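# Unload three sand cores from mould onto plywood

## Task

Lift three sand cores out of the mould: the long core with the rounded nose, plus the two upright bladed cores in the mould half on the robot's right side. Set all three down on the plywood boards next to the mould and release them. The remaining two cores must still be standing in the mould.

## Robot and tools

ROBOT. Two 6-joint arms, left_arm and right_arm, each with a parallel two-finger gripper. Joint order per arm, base to hand: waist, shoulder, elbow, wrist pitch, wrist yaw, wrist roll. Nominal ranges (rad): waist -2.618 to 3.054, shoulder 0.000 to 3.142, elbow 0.000 to 3.142, wrist pitch -1.571 to 1.571, wrist yaw -1.571 to 1.571, wrist roll -2.094 to 2.094. Real ends may differ from these by up to 0.059 (first four joints) or 0.124 (yaw, roll). A target beyond a stated end by more than that margin, and farther out than the joint's last reading, gets the call refused. Bases: left_arm at (-0.041, +0.329, +0.029) m, right_arm at (-0.052, -0.233, +0.005) m, both turned slightly about z.

FRAME. Scene frame: origin at table-top height halfway between the nominal bases, +x away from the robot over the table, +z up, left_arm on the +y side (image left/right may not match). Reported end_effector_position (m, the point between the finger pads, about 1 cm behind the tips) and end_effector_quat_wxyz use this frame and can be off by a few cm. Fingers point along the gripper's +z and close along its y.

ROW FORMAT (used by both execute_actions and move). One flat list of 14 numbers covering both arms, always all 14: left_arm's six joint angles then its opening, then right_arm's six angles then its opening. Angles are absolute target angles in radians, same convention as Joint positions. Opening is a command on a -1 (closed) to +1 (fully open) scale. To keep an arm still, resend its current Joint targets; to keep a gripper as is, resend its present command (0 is a real half-way command).

execute_actions(actions, cameras). actions: list of actions; each action is a list of 1 to 15 rows, one row per 1/30 s control step; a short action repeats its last row to fill 15 steps. Per step a joint target can lead the measured angle by at most 0.339 rad (waist, shoulder, elbow) or 2.2 rad (wrists); if an arm's targets would put its gripper over 200 mm from where it is, that arm's targets are scaled back. So far goals need several actions. An empty list returns full state plus all camera images. cameras: list of names, ["all"], [] or null.

move(target, speed, blend, opening_speed, grip_force, blocking, cameras). target: one 14-number row, or a list of up to 15 rows visited in turn (all within 10 s total). Joints interpolate together in joint space, so the hand follows a curve; no collision avoidance. speed: rad/s for the joint with farthest to travel, 0.004 to 12.57, default 0.5; one value or one per target. blend: rad, corner rounding at intermediate targets, default 0 (stop at each). opening_speed: gripper command rate per second on the -1..+1 scale, at least 0.2; use it to close gently. grip_force: N per finger pad, 10 to 50 (50 = full), one value or one per arm; persists until changed; lower values close slowly. blocking=false returns after about 0.5 s while motion continues; a new move replaces the running one. Result adds a move: line: done, off_target (resting over 0.035 rad from target), moving, held, fault, and limits=held if steps were withheld.

wait(seconds): 0 to 3600, sends nothing new; returns early if a running move ends. stop(): brakes the running move. zoom_image(camera, region): region [x0, y0, x1, y1] in pixels of that camera's latest image, at most 504 by 504. read_manual(section): licence text only. finished_scene(scene): the current scene number; ends the scene irreversibly, call nothing after it in that reply.

CAMERAS (all 896x504): cam_head_left, cam_head_right, cam_high, cam_low, cam_left_wrist, cam_right_wrist.

RESULTS. Joint positions and Joint velocities: per arm block, six joints (rad, rad/s) then the pad gap (m; 0.094 fully open). Joint targets: angles the joints are currently driven toward. Tool commands: current gripper commands. grip_measured: finger opening on the command scale; on a firmly held hard part it reads slightly narrower than the part. Joint torques: drive output in N m, offset and noisy, joints 1-3 wrap at ±28. Other lines: step readings, motor temperatures, 'joint sent to its limit', 'joint command not followed' (clearance check altered targets), MOTOR HOT (75 °C), OVER-TEMPERATURE FAULT (90 °C: that arm folds and idles; at 100 °C it goes limp).

GRIPPING. Command a value a bit below the part's width to squeeze; around 20 N the force jumps to the force limit. To release, command well above grip_measured. Close slowly on anything fragile.

AVOID. Dropping cores or releasing them while moving; fast impacts with the mould, table or fixtures; pressing far past contact; any contact between the two arms (including closing one gripper on the other); the wrist-camera cable touching things (counts as touching); anything leaving the table; knocking over the two cores that must stay; holding loads or stretched poses long enough to overheat motors. Loose parts may occasionally be nudged by outside pushes.

Each tool is called after "Request:" by a JSON object that holds its "op" and its "data".

## Session

Request:
{"op": "execute_actions", "data": {"actions": []}}

Scene clock: 0.00 s.
left_arm: end_effector_position=(+0.2182, +0.1550, +0.1665) grip_measured=+1.000 end_effector_quat_wxyz=(+0.329, +0.069, +0.922, -0.191) | right_arm: end_effector_position=(+0.2790, -0.2049, +0.2130) grip_measured=+1.000 end_effector_quat_wxyz=(+0.443, -0.072, +0.894, -0.005)
Joint positions: left_arm=[-0.559 1.041 0.693 -0.442 0.014 -0.439 0.094] | right_arm=[0.148 1.026 0.862 -0.489 0.023 -0.075 0.094]
Joint velocities: within noise
Joint torques (N m): no reading
Motor temperatures (°C): left_arm=[24 37 36 35 24 24 26] | right_arm=[25 33 36 33 22 26 23]
Heat: left arm: 37 °C; right arm: 36 °C.
Joint targets: left_arm=[-0.559 1.040 0.700 -0.444 0.013 -0.438] | right_arm=[0.148 1.025 0.871 -0.490 0.023 -0.074]
Tool commands: left_gripper/opening=+1.0 right_gripper/opening=+1.0

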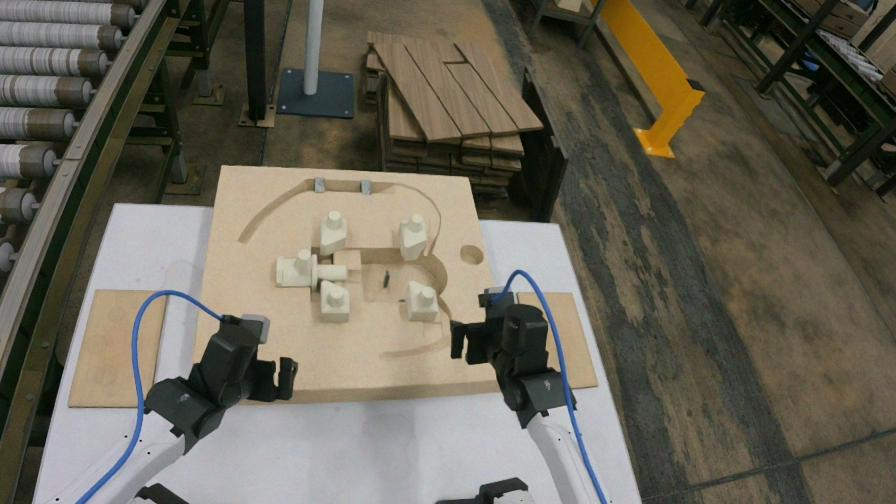

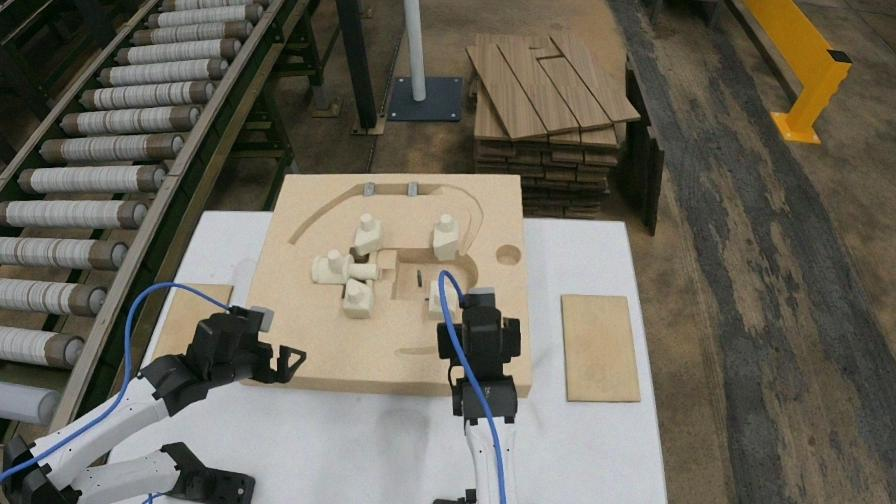

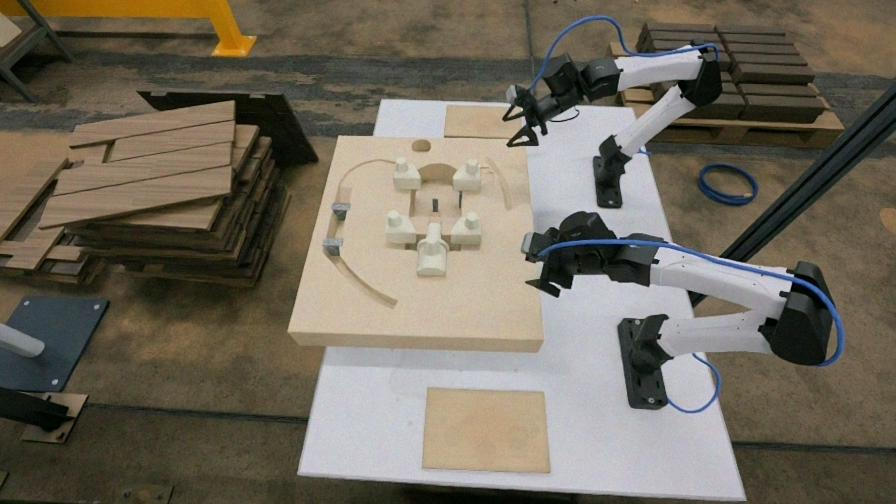

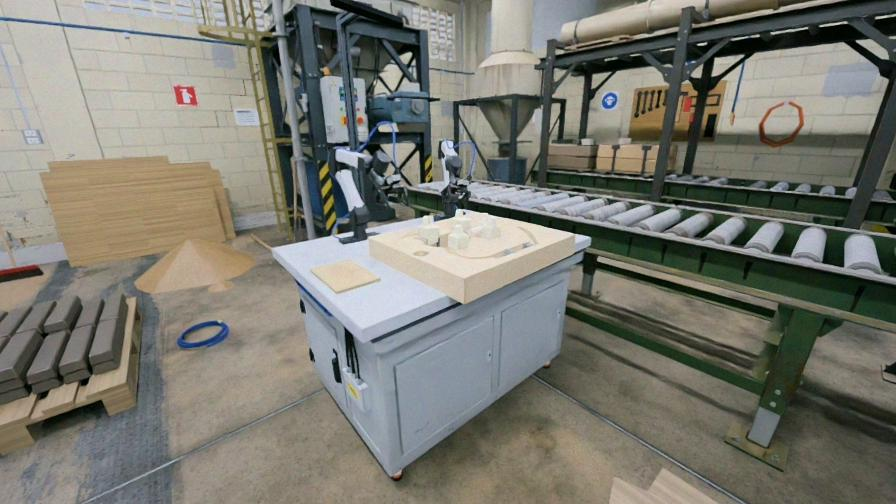

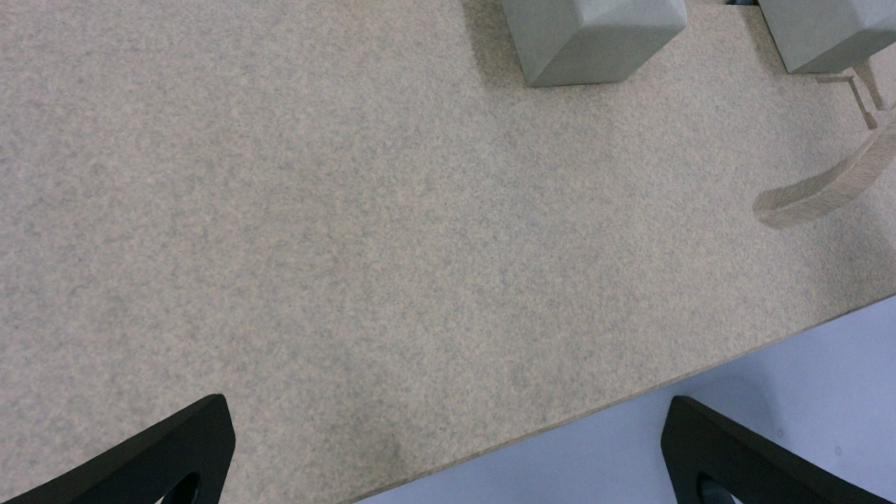

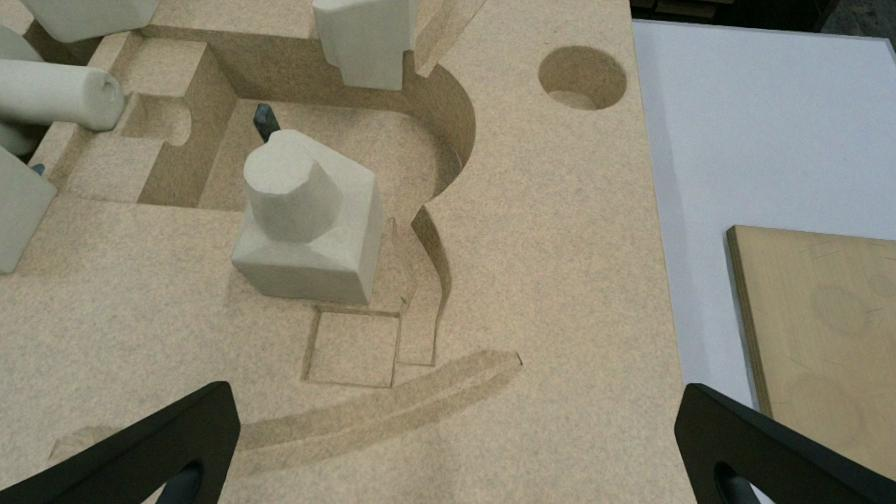

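Request:
{"op": "zoom_image", "data": {"camera": "cam_head_left", "region": [250, 180, 502, 360]}}

Request:
{"op": "zoom_image", "data": {"camera": "cam_head_right", "region": [280, 180, 532, 360]}}

Request:
{"op": "zoom_image", "data": {"camera": "cam_high", "region": [360, 120, 560, 300]}}

Request:
{"op": "zoom_image", "data": {"camera": "cam_low", "region": [300, 190, 600, 310]}}

Scaled by 2.000 from the camera's image (finer frame: 1280x720).

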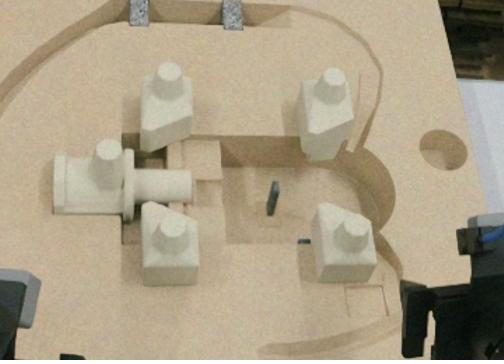

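Scaled by 2.000 from the camera's image (finer frame: 1280x720).

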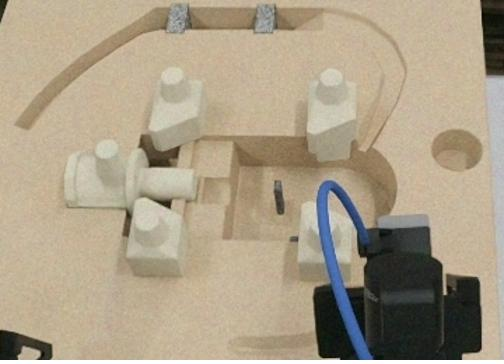

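Scaled by 2.520 from the camera's image (finer frame: 1280x720).

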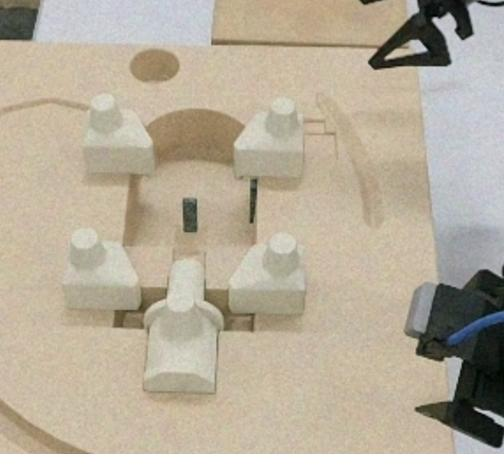

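Scaled by 1.680 from the camera's image (finer frame: 1280x720).

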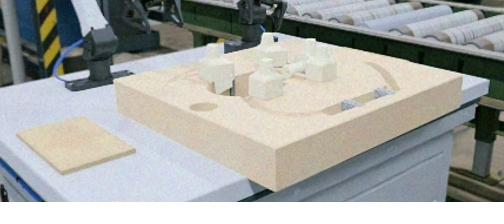

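Request:
{"op": "zoom_image", "data": {"camera": "cam_right_wrist", "region": [180, 0, 540, 320]}}

Request:
{"op": "zoom_image", "data": {"camera": "cam_right_wrist", "region": [0, 0, 250, 290]}}

Scaled by 1.400 from the camera's image (finer frame: 1280x720).

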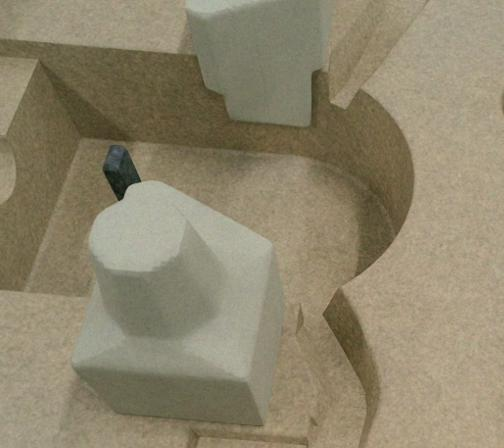

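Scaled by 1.738 from the camera's image (finer frame: 1280x720).

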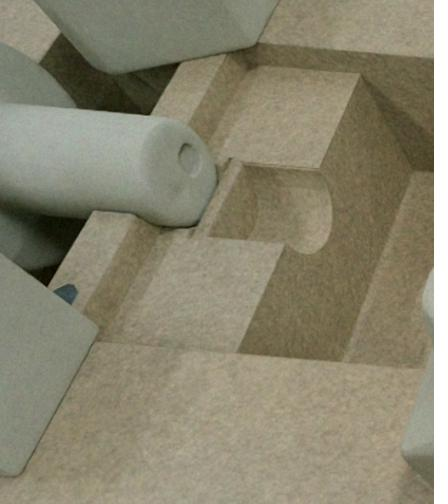

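Request:
{"op": "move", "data": {"target": [-0.403,2.129,2.264,-1.135,0,-0.36,1, 0.327,1.753,1.715,-0.962,0,0.24,1], "speed": 0.8, "cameras": ["all"]}}

Scene clock: 69.33 s.
left_arm: end_effector_position=(+0.4357, +0.1077, +0.2493) grip_measured=+1.000 end_effector_quat_wxyz=(+0.256, +0.029, +0.959, -0.116) | right_arm: end_effector_position=(+0.3780, -0.1150, +0.2196) grip_measured=+1.000 end_effector_quat_wxyz=(+0.276, -0.021, +0.959, +0.065)
Joint positions: left_arm=[-0.406 2.111 2.233 -1.123 0.014 -0.373 0.094] | right_arm=[0.323 1.735 1.689 -0.95 0.012 0.227 0.094]
Joint torques (N m): left_arm=[0.16 -9.32 10.52 1.26 -0.08 0.15] | right_arm=[0.73 -7.92 8.53 1.19 -0.15 0.05]
Motor temperatures (°C): left_arm=[24 37 46 37 23 23 25] | right_arm=[25 33 43 39 22 26 22]
Heat: left arm: 46 °C; right arm: 43 °C.
Joint targets: left_arm=[-0.403 2.129 2.264 -1.135 0.000 -0.360] | right_arm=[0.327 1.753 1.715 -0.962 0.000 0.240]
move: done

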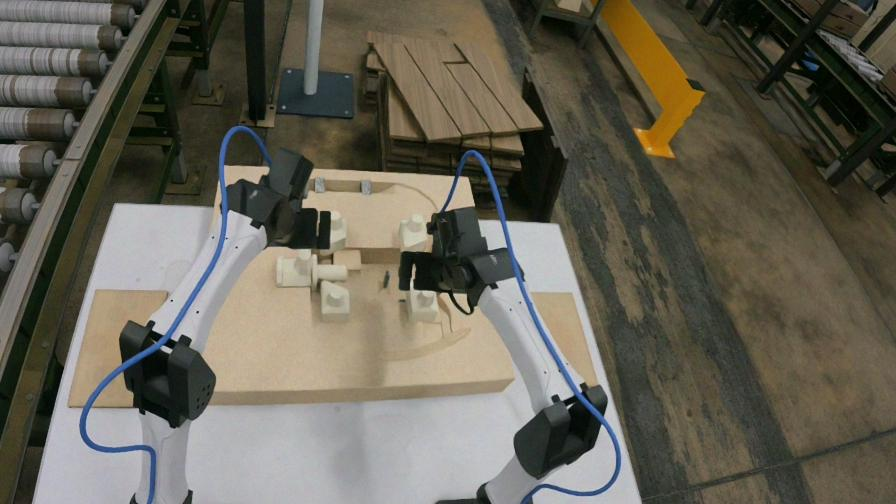

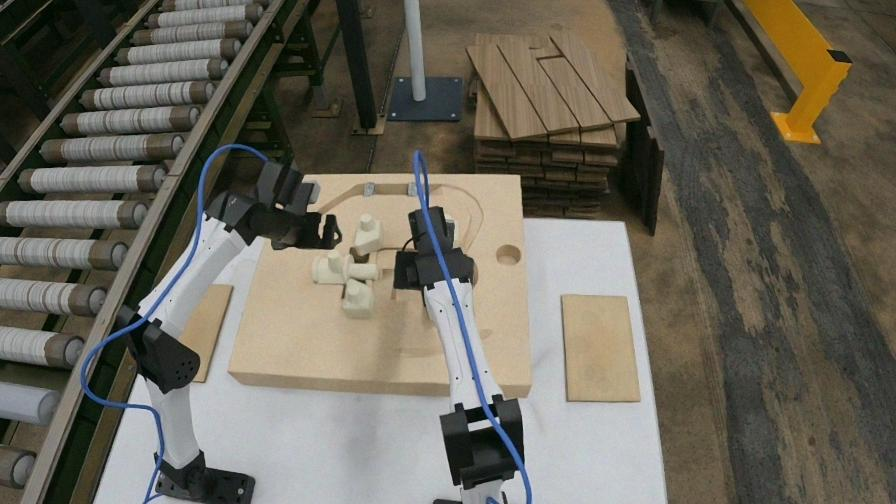

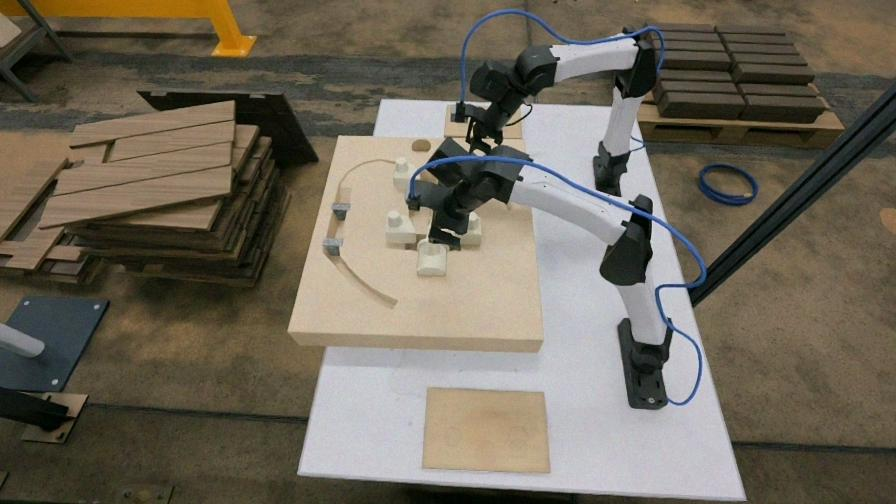

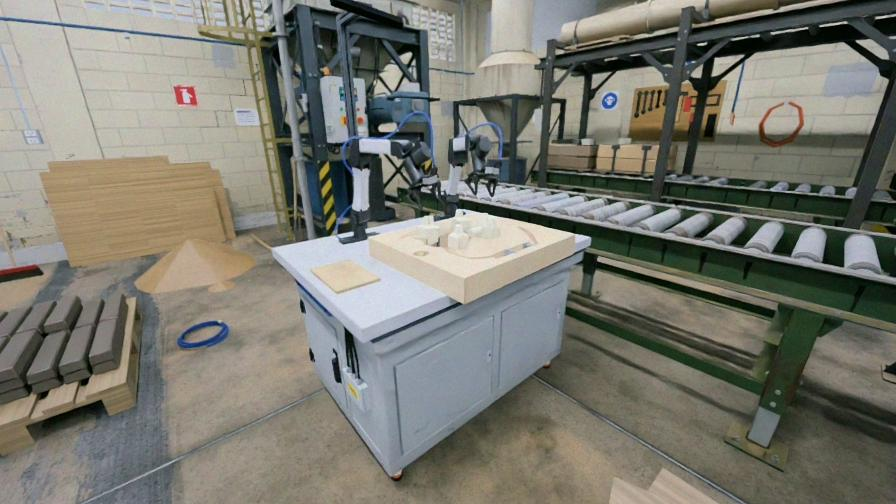

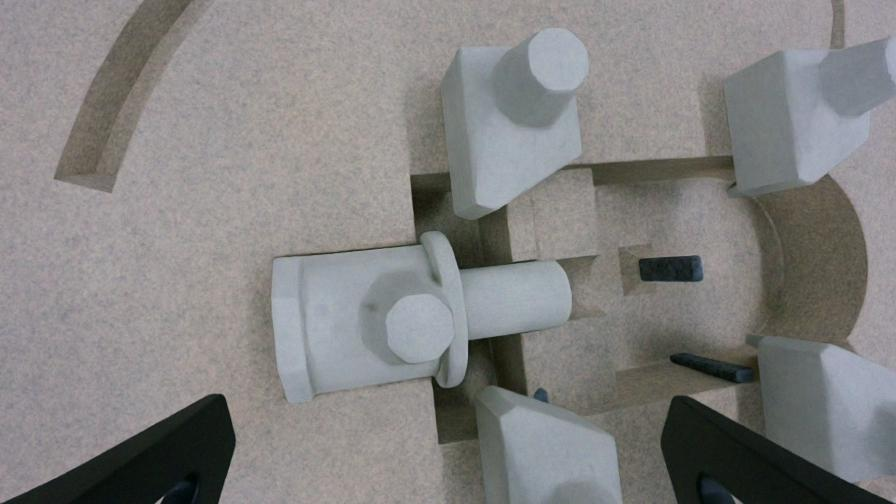

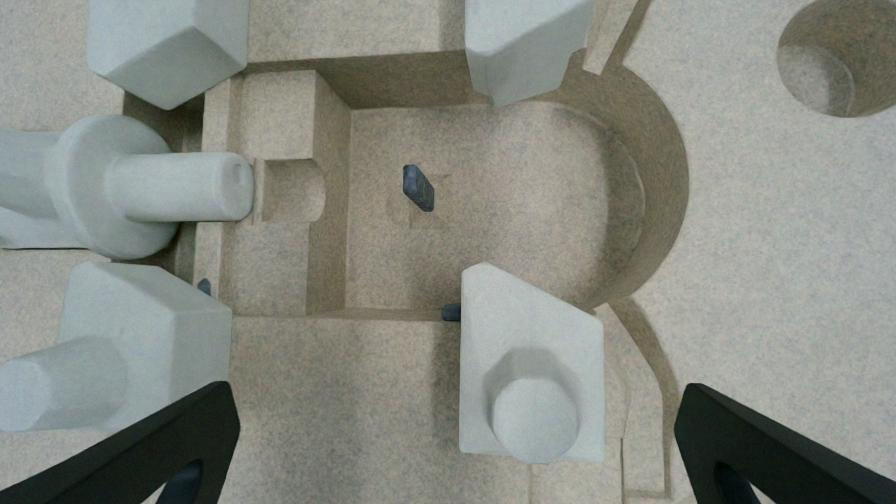

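Request:
{"op": "move", "data": {"target": [-0.414,2.13,2.03,-0.888,0,0,1, 0.293,2.015,2.07,-1.347,0.064,0.234,1], "speed": 0.8, "cameras": ["cam_head_left","cam_high","cam_left_wrist","cam_right_wrist"]}}

Scene clock: 138.23 s.
left_arm: end_effector_position=(+0.4538, +0.0976, +0.2085) grip_measured=+1.000 end_effector_quat_wxyz=(+0.290, +0.200, +0.933, -0.073) | right_arm: end_effector_position=(+0.3779, -0.1346, +0.1938) grip_measured=+1.000 end_effector_quat_wxyz=(+0.145, -0.006, +0.989, +0.008)
Joint positions: left_arm=[-0.409 2.113 2.048 -0.898 0.014 -0.014 0.094] | right_arm=[0.296 1.995 2.046 -1.334 0.052 0.227 0.094]
Joint torques (N m): left_arm=[-0.66 -9.85 6.53 1.53 -0.04 0.2] | right_arm=[0.01 -9.87 7.97 0.69 0.13 -0.01]
Motor temperatures (°C): left_arm=[24 50 46 37 23 23 25] | right_arm=[25 36 45 36 21 25 22]
Heat: left arm: 50 °C; right arm: 45 °C.
Joint targets: left_arm=[-0.414 2.130 2.030 -0.888 0.000 0.000] | right_arm=[0.293 2.015 2.070 -1.347 0.064 0.234]
move: done

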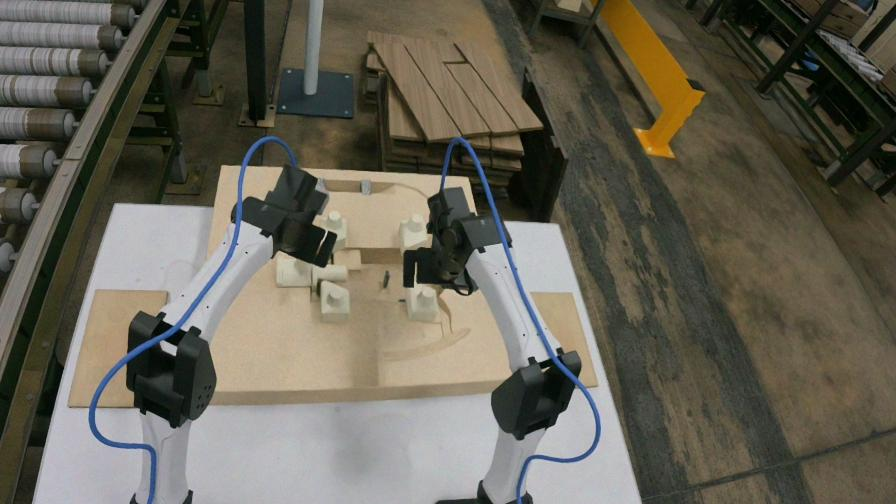

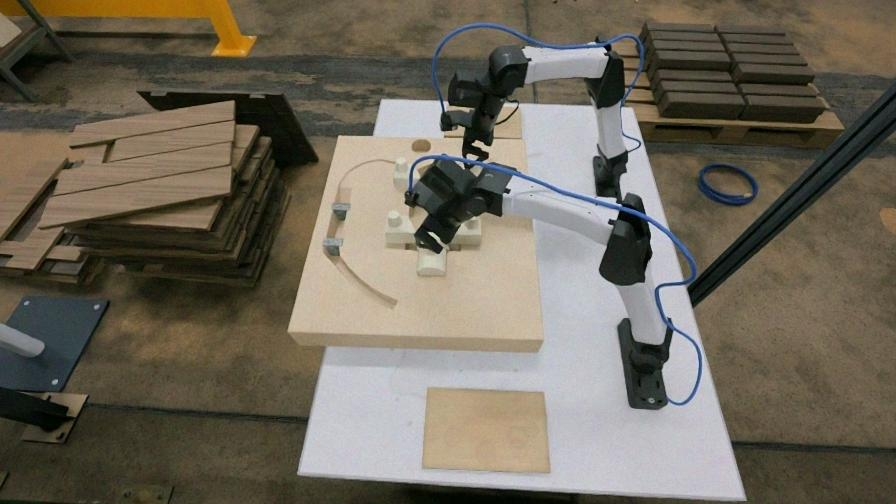

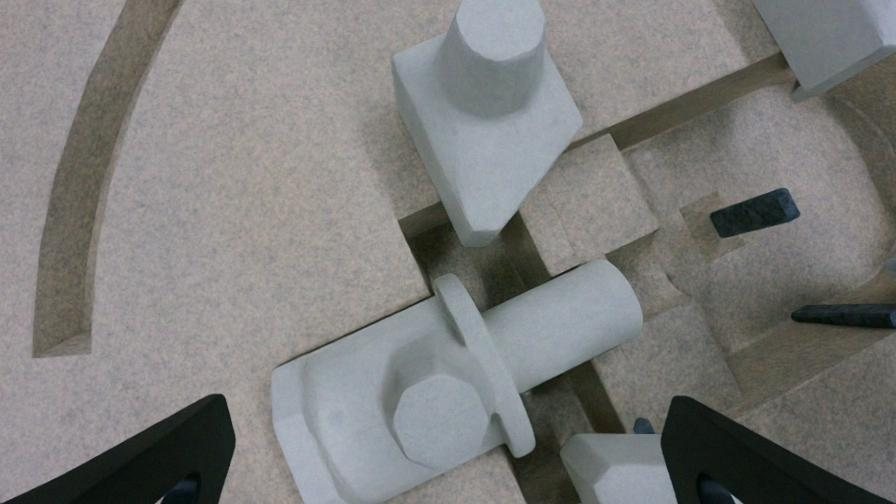

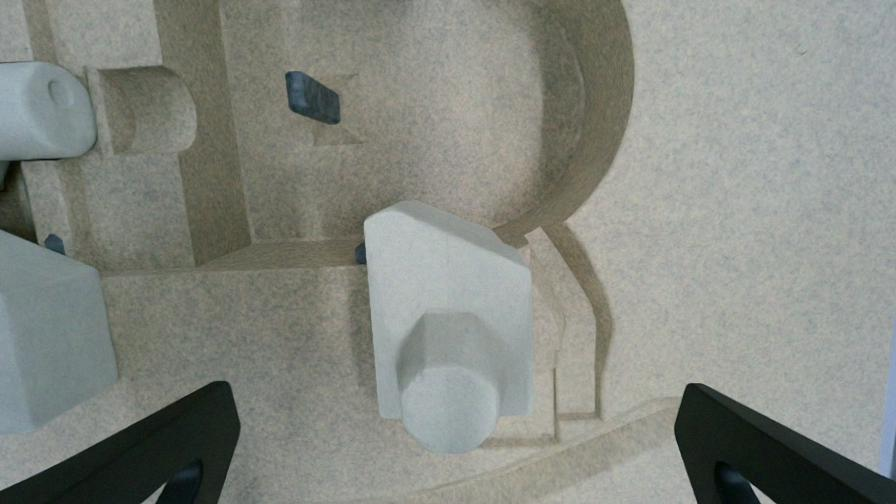

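Request:
{"op": "move", "data": {"target": [-0.414,2.135,1.83,-0.71,0,0,1, 0.293,1.975,1.66,-0.985,0.064,0.234,1], "speed": 0.4, "cameras": ["cam_head_left","cam_high","cam_left_wrist","cam_right_wrist"]}}

Scene clock: 156.73 s.
left_arm: end_effector_position=(+0.4532, +0.0979, +0.1543) grip_measured=+1.000 end_effector_quat_wxyz=(+0.279, +0.201, +0.936, -0.070) | right_arm: end_effector_position=(+0.3778, -0.1349, +0.0999) grip_measured=+1.000 end_effector_quat_wxyz=(+0.127, -0.006, +0.992, +0.003)
Joint positions: left_arm=[-0.409 2.115 1.848 -0.721 0.014 -0.013 0.094] | right_arm=[0.296 1.991 1.673 -1.003 0.054 0.227 0.094]
Joint torques (N m): left_arm=[-0.66 -9.57 6.48 1.53 -0.04 0.15] | right_arm=[-0.01 -13.61 5.33 0.96 0.16 0]
Heat: left arm: 50 °C; right arm: 44 °C.
Joint targets: left_arm=[-0.414 2.135 1.830 -0.710 0.000 0.000] | right_arm=[0.293 1.975 1.660 -0.985 0.064 0.234]
move: done

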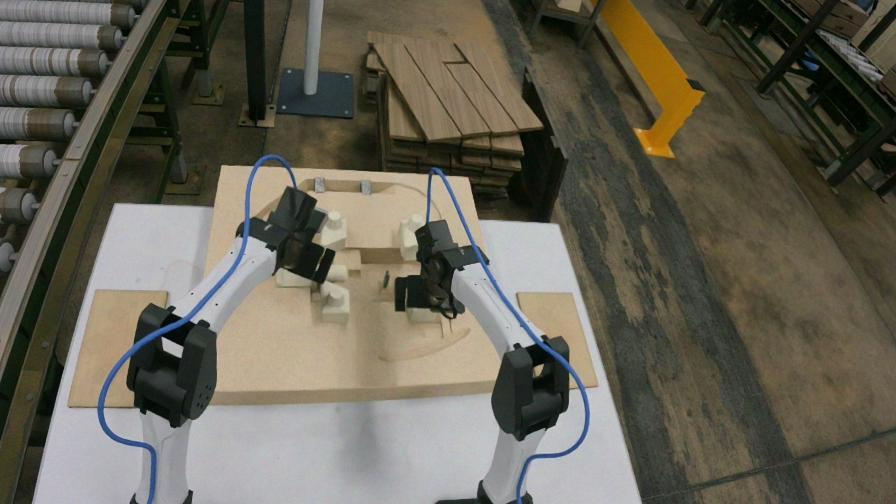

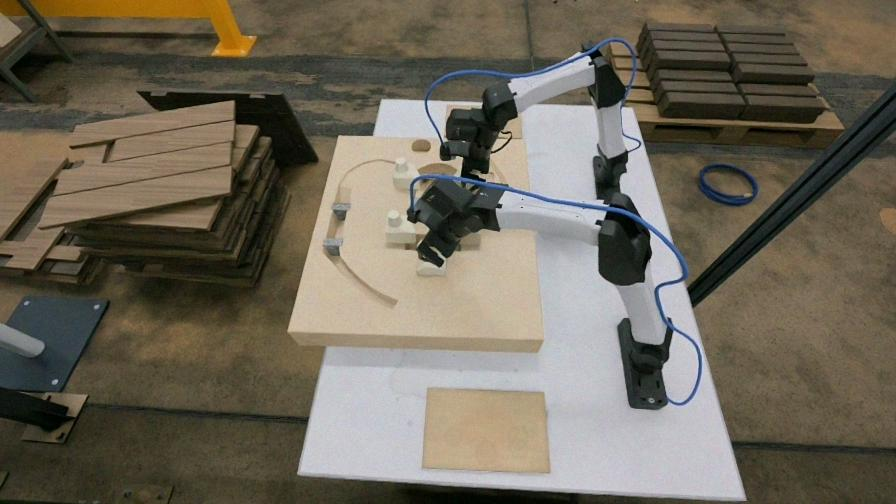

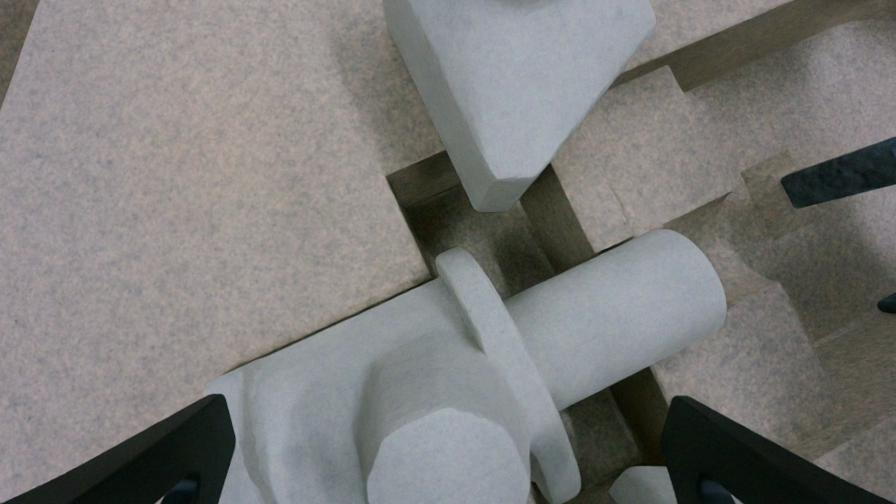

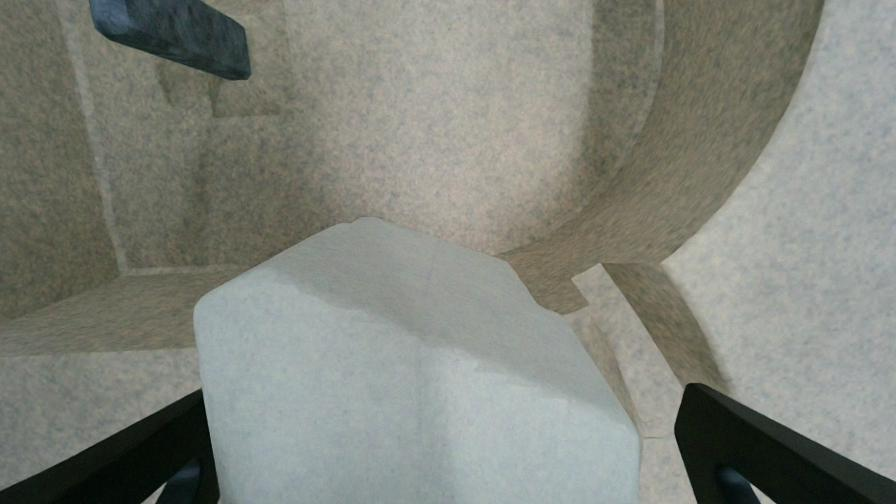

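Request:
{"op": "move", "data": {"target": [[-0.414,2.151,1.83,-0.696,0,0,1, 0.300,1.975,1.66,-0.985,0.064,0.234,1],[-0.414,2.151,1.83,-0.696,0,0,-0.7, 0.300,1.975,1.66,-0.985,0.064,0.234,0]], "speed": 0.4, "grip_force": 35, "opening_speed": 0.7, "cameras": ["cam_left_wrist","cam_right_wrist"]}}

Scene clock: 165.97 s.
left_arm: end_effector_position=(+0.4554, +0.0953, +0.1474) grip_measured=+0.009 end_effector_quat_wxyz=(+0.278, +0.202, +0.936, -0.070) | right_arm: end_effector_position=(+0.3783, -0.1331, +0.1000) grip_measured=+0.176 end_effector_quat_wxyz=(+0.129, -0.008, +0.992, +0.004)
Joint positions: left_arm=[-0.411 2.132 1.848 -0.707 0.014 -0.013 0.047] | right_arm=[0.3 1.991 1.672 -0.999 0.054 0.227 0.055]
Joint torques (N m): left_arm=[-0.42 -9.78 6.48 1.49 -0.06 0.15] | right_arm=[0.31 -13.59 5.19 0.87 0.11 -0.01]
Motor temperatures (°C): left_arm=[24 52 44 37 23 23 25] | right_arm=[25 41 44 34 21 25 22]
Heat: left arm: 52 °C; right arm: 44 °C.
Joint targets: left_arm=[-0.414 2.151 1.830 -0.696 0.000 0.000] | right_arm=[0.300 1.975 1.660 -0.985 0.064 0.234]
grip_force (N): 35, 35
move: done

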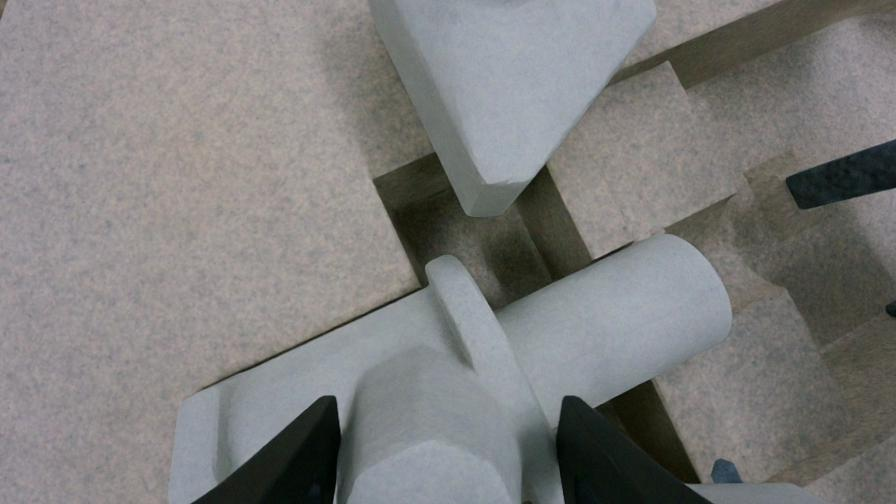

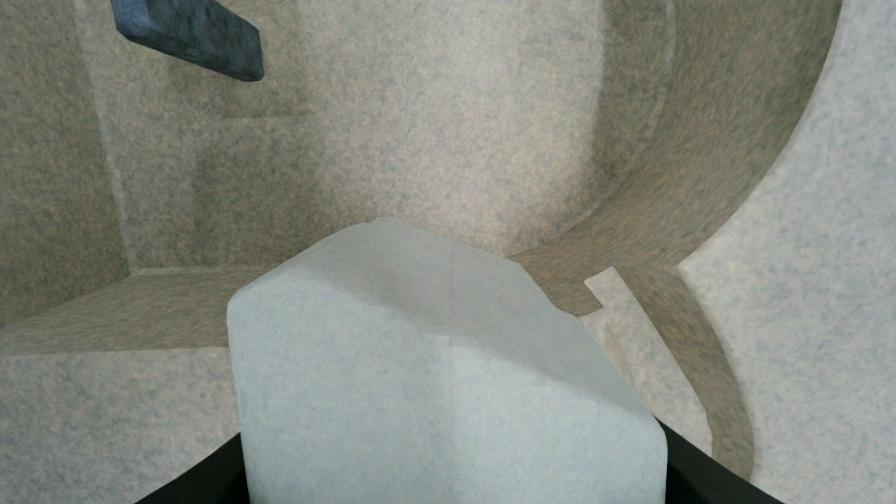

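Request:
{"op": "move", "data": {"target": [[-0.414,2.151,1.83,-0.696,0,0,0.6, 0.300,1.975,1.66,-0.985,0.064,0.234,0],[-0.414,2.13,2.0,-0.85,0,0,0.6, 0.300,2.02,2.08,-1.347,0.064,0.234,0],[-0.498,2.22,2.07,-0.91,-0.273,-0.45,0.6, 0.300,2.02,2.08,-1.347,0.064,0.234,0]], "speed": 0.5, "cameras": ["all"]}}

Scene clock: 180.60 s.
left_arm: end_effector_position=(+0.4539, +0.0966, +0.1645) grip_measured=+0.599 end_effector_quat_wxyz=(+0.279, +0.007, +0.960, -0.006) | right_arm: end_effector_position=(+0.3740, -0.1342, +0.1857) grip_measured=+0.175 end_effector_quat_wxyz=(+0.128, -0.008, +0.992, +0.003)
Joint positions: left_arm=[-0.495 2.198 2.038 -0.9 -0.255 -0.437 0.075] | right_arm=[0.3 2.011 2.045 -1.353 0.054 0.227 0.055]
Joint torques (N m): left_arm=[-0.42 -9.92 10.96 1.17 -0.22 -0.13] | right_arm=[0.36 -11.12 8.61 0.85 0.11 0.02]
Heat: left arm: 54 °C; right arm: 43 °C.
Joint targets: left_arm=[-0.498 2.220 2.070 -0.910 -0.273 -0.450] | right_arm=[0.300 2.020 2.080 -1.347 0.064 0.234]
grip_force (N): 35, 35
move: done

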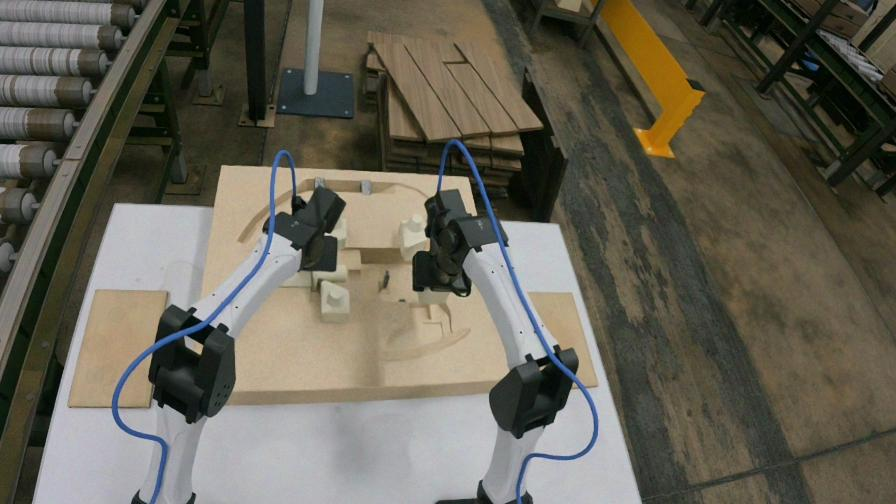

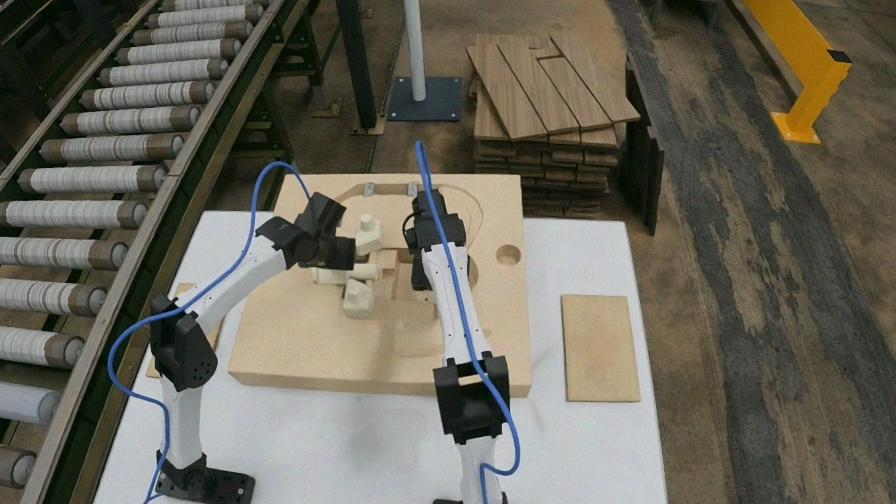

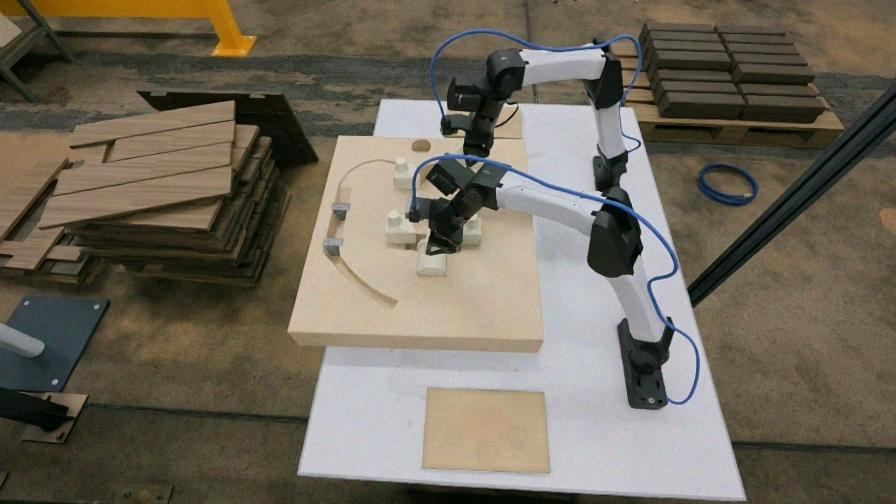

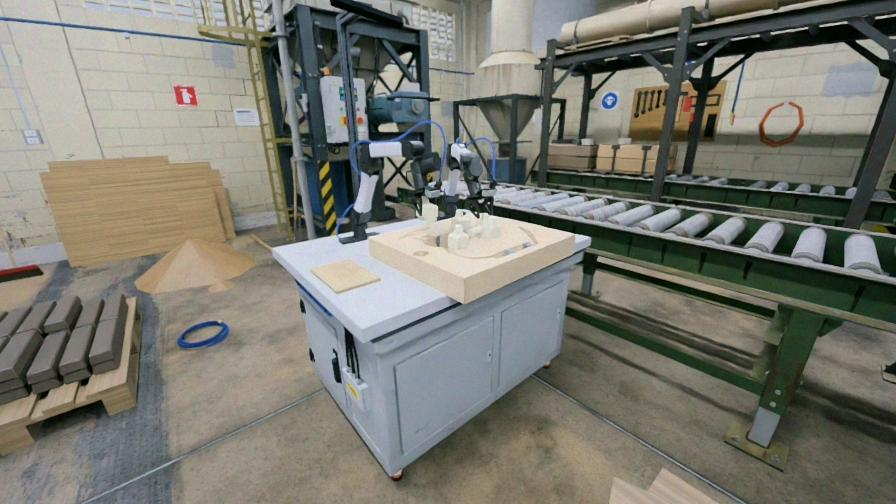

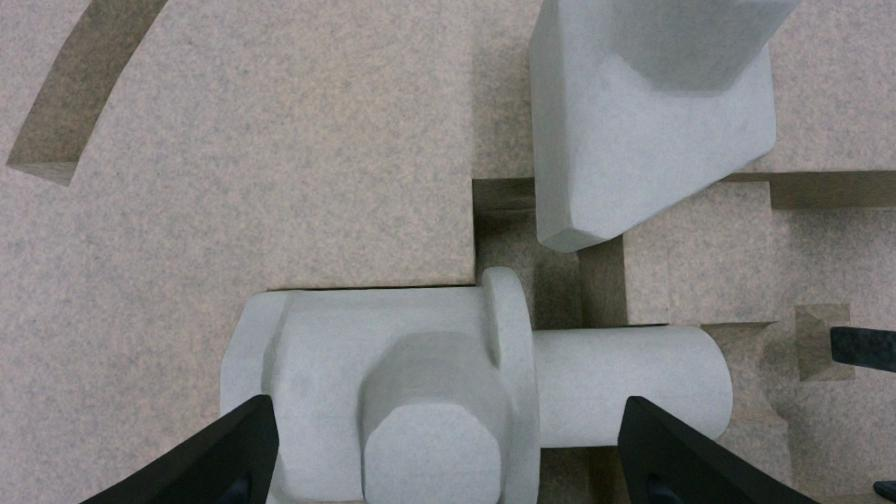

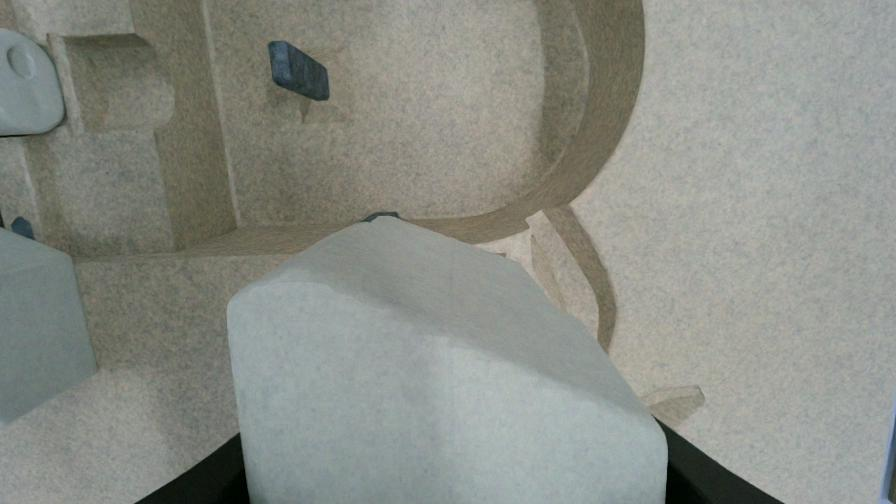

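Request:
{"op": "zoom_image", "data": {"camera": "cam_low", "region": [390, 160, 530, 270]}}

Request:
{"op": "move", "data": {"target": [[-0.498,2.232,2.07,-0.9,-0.273,-0.45,0.6, 0.300,2.02,2.08,-1.347,0.064,0.234,0],[-0.498,2.232,2.07,-0.9,-0.273,-0.45,-0.7, 0.300,2.02,2.08,-1.347,0.064,0.234,0]], "speed": 0.5, "opening_speed": 0.7, "cameras": ["cam_left_wrist","cam_high"]}}

Scaled by 3.600 from the camera's image (finer frame: 1280x720).

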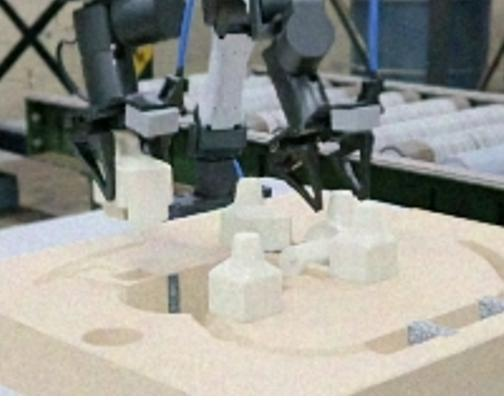

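Scene clock: 188.17 s.
left_arm: end_effector_position=(+0.4544, +0.0978, +0.1577) grip_measured=-0.270 end_effector_quat_wxyz=(+0.274, +0.006, +0.962, +0.001) | right_arm: end_effector_position=(+0.3740, -0.1342, +0.1857) grip_measured=+0.175 end_effector_quat_wxyz=(+0.128, -0.008, +0.992, +0.003)
Joint positions: left_arm=[-0.495 2.212 2.038 -0.901 -0.262 -0.438 0.034] | right_arm=[0.3 2.011 2.045 -1.353 0.054 0.227 0.055]
Joint torques (N m): left_arm=[-0.38 -10.14 10.95 1.24 -0.21 -0.11] | right_arm=[0.21 -11.04 8.69 0.82 0.12 0.02]
Motor temperatures (°C): left_arm=[24 55 46 36 23 23 25] | right_arm=[25 43 45 34 21 25 23]
Heat: left arm: 55 °C; right arm: 45 °C.
Joint targets: left_arm=[-0.498 2.232 2.070 -0.900 -0.273 -0.450] | right_arm=[0.300 2.020 2.080 -1.347 0.064 0.234]
grip_force (N): 35, 35
move: done
Images, in order (width x height): cam_high 896x504, cam_left_wrist 896x504.

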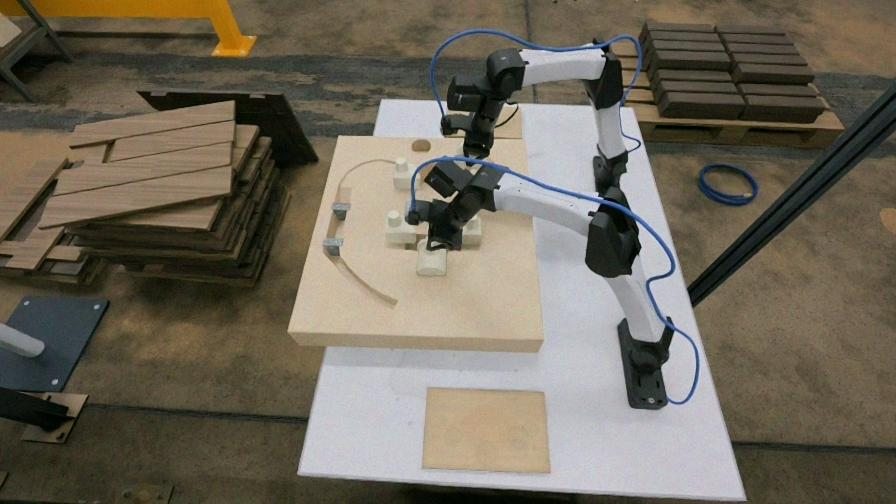

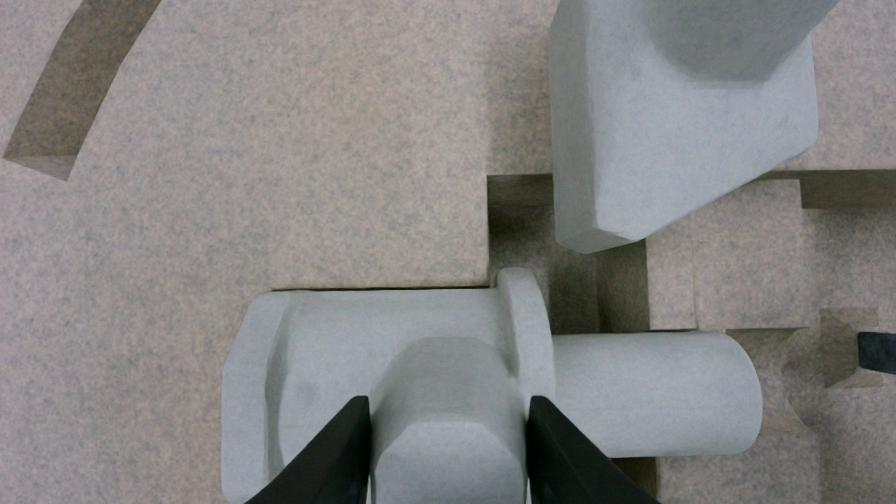

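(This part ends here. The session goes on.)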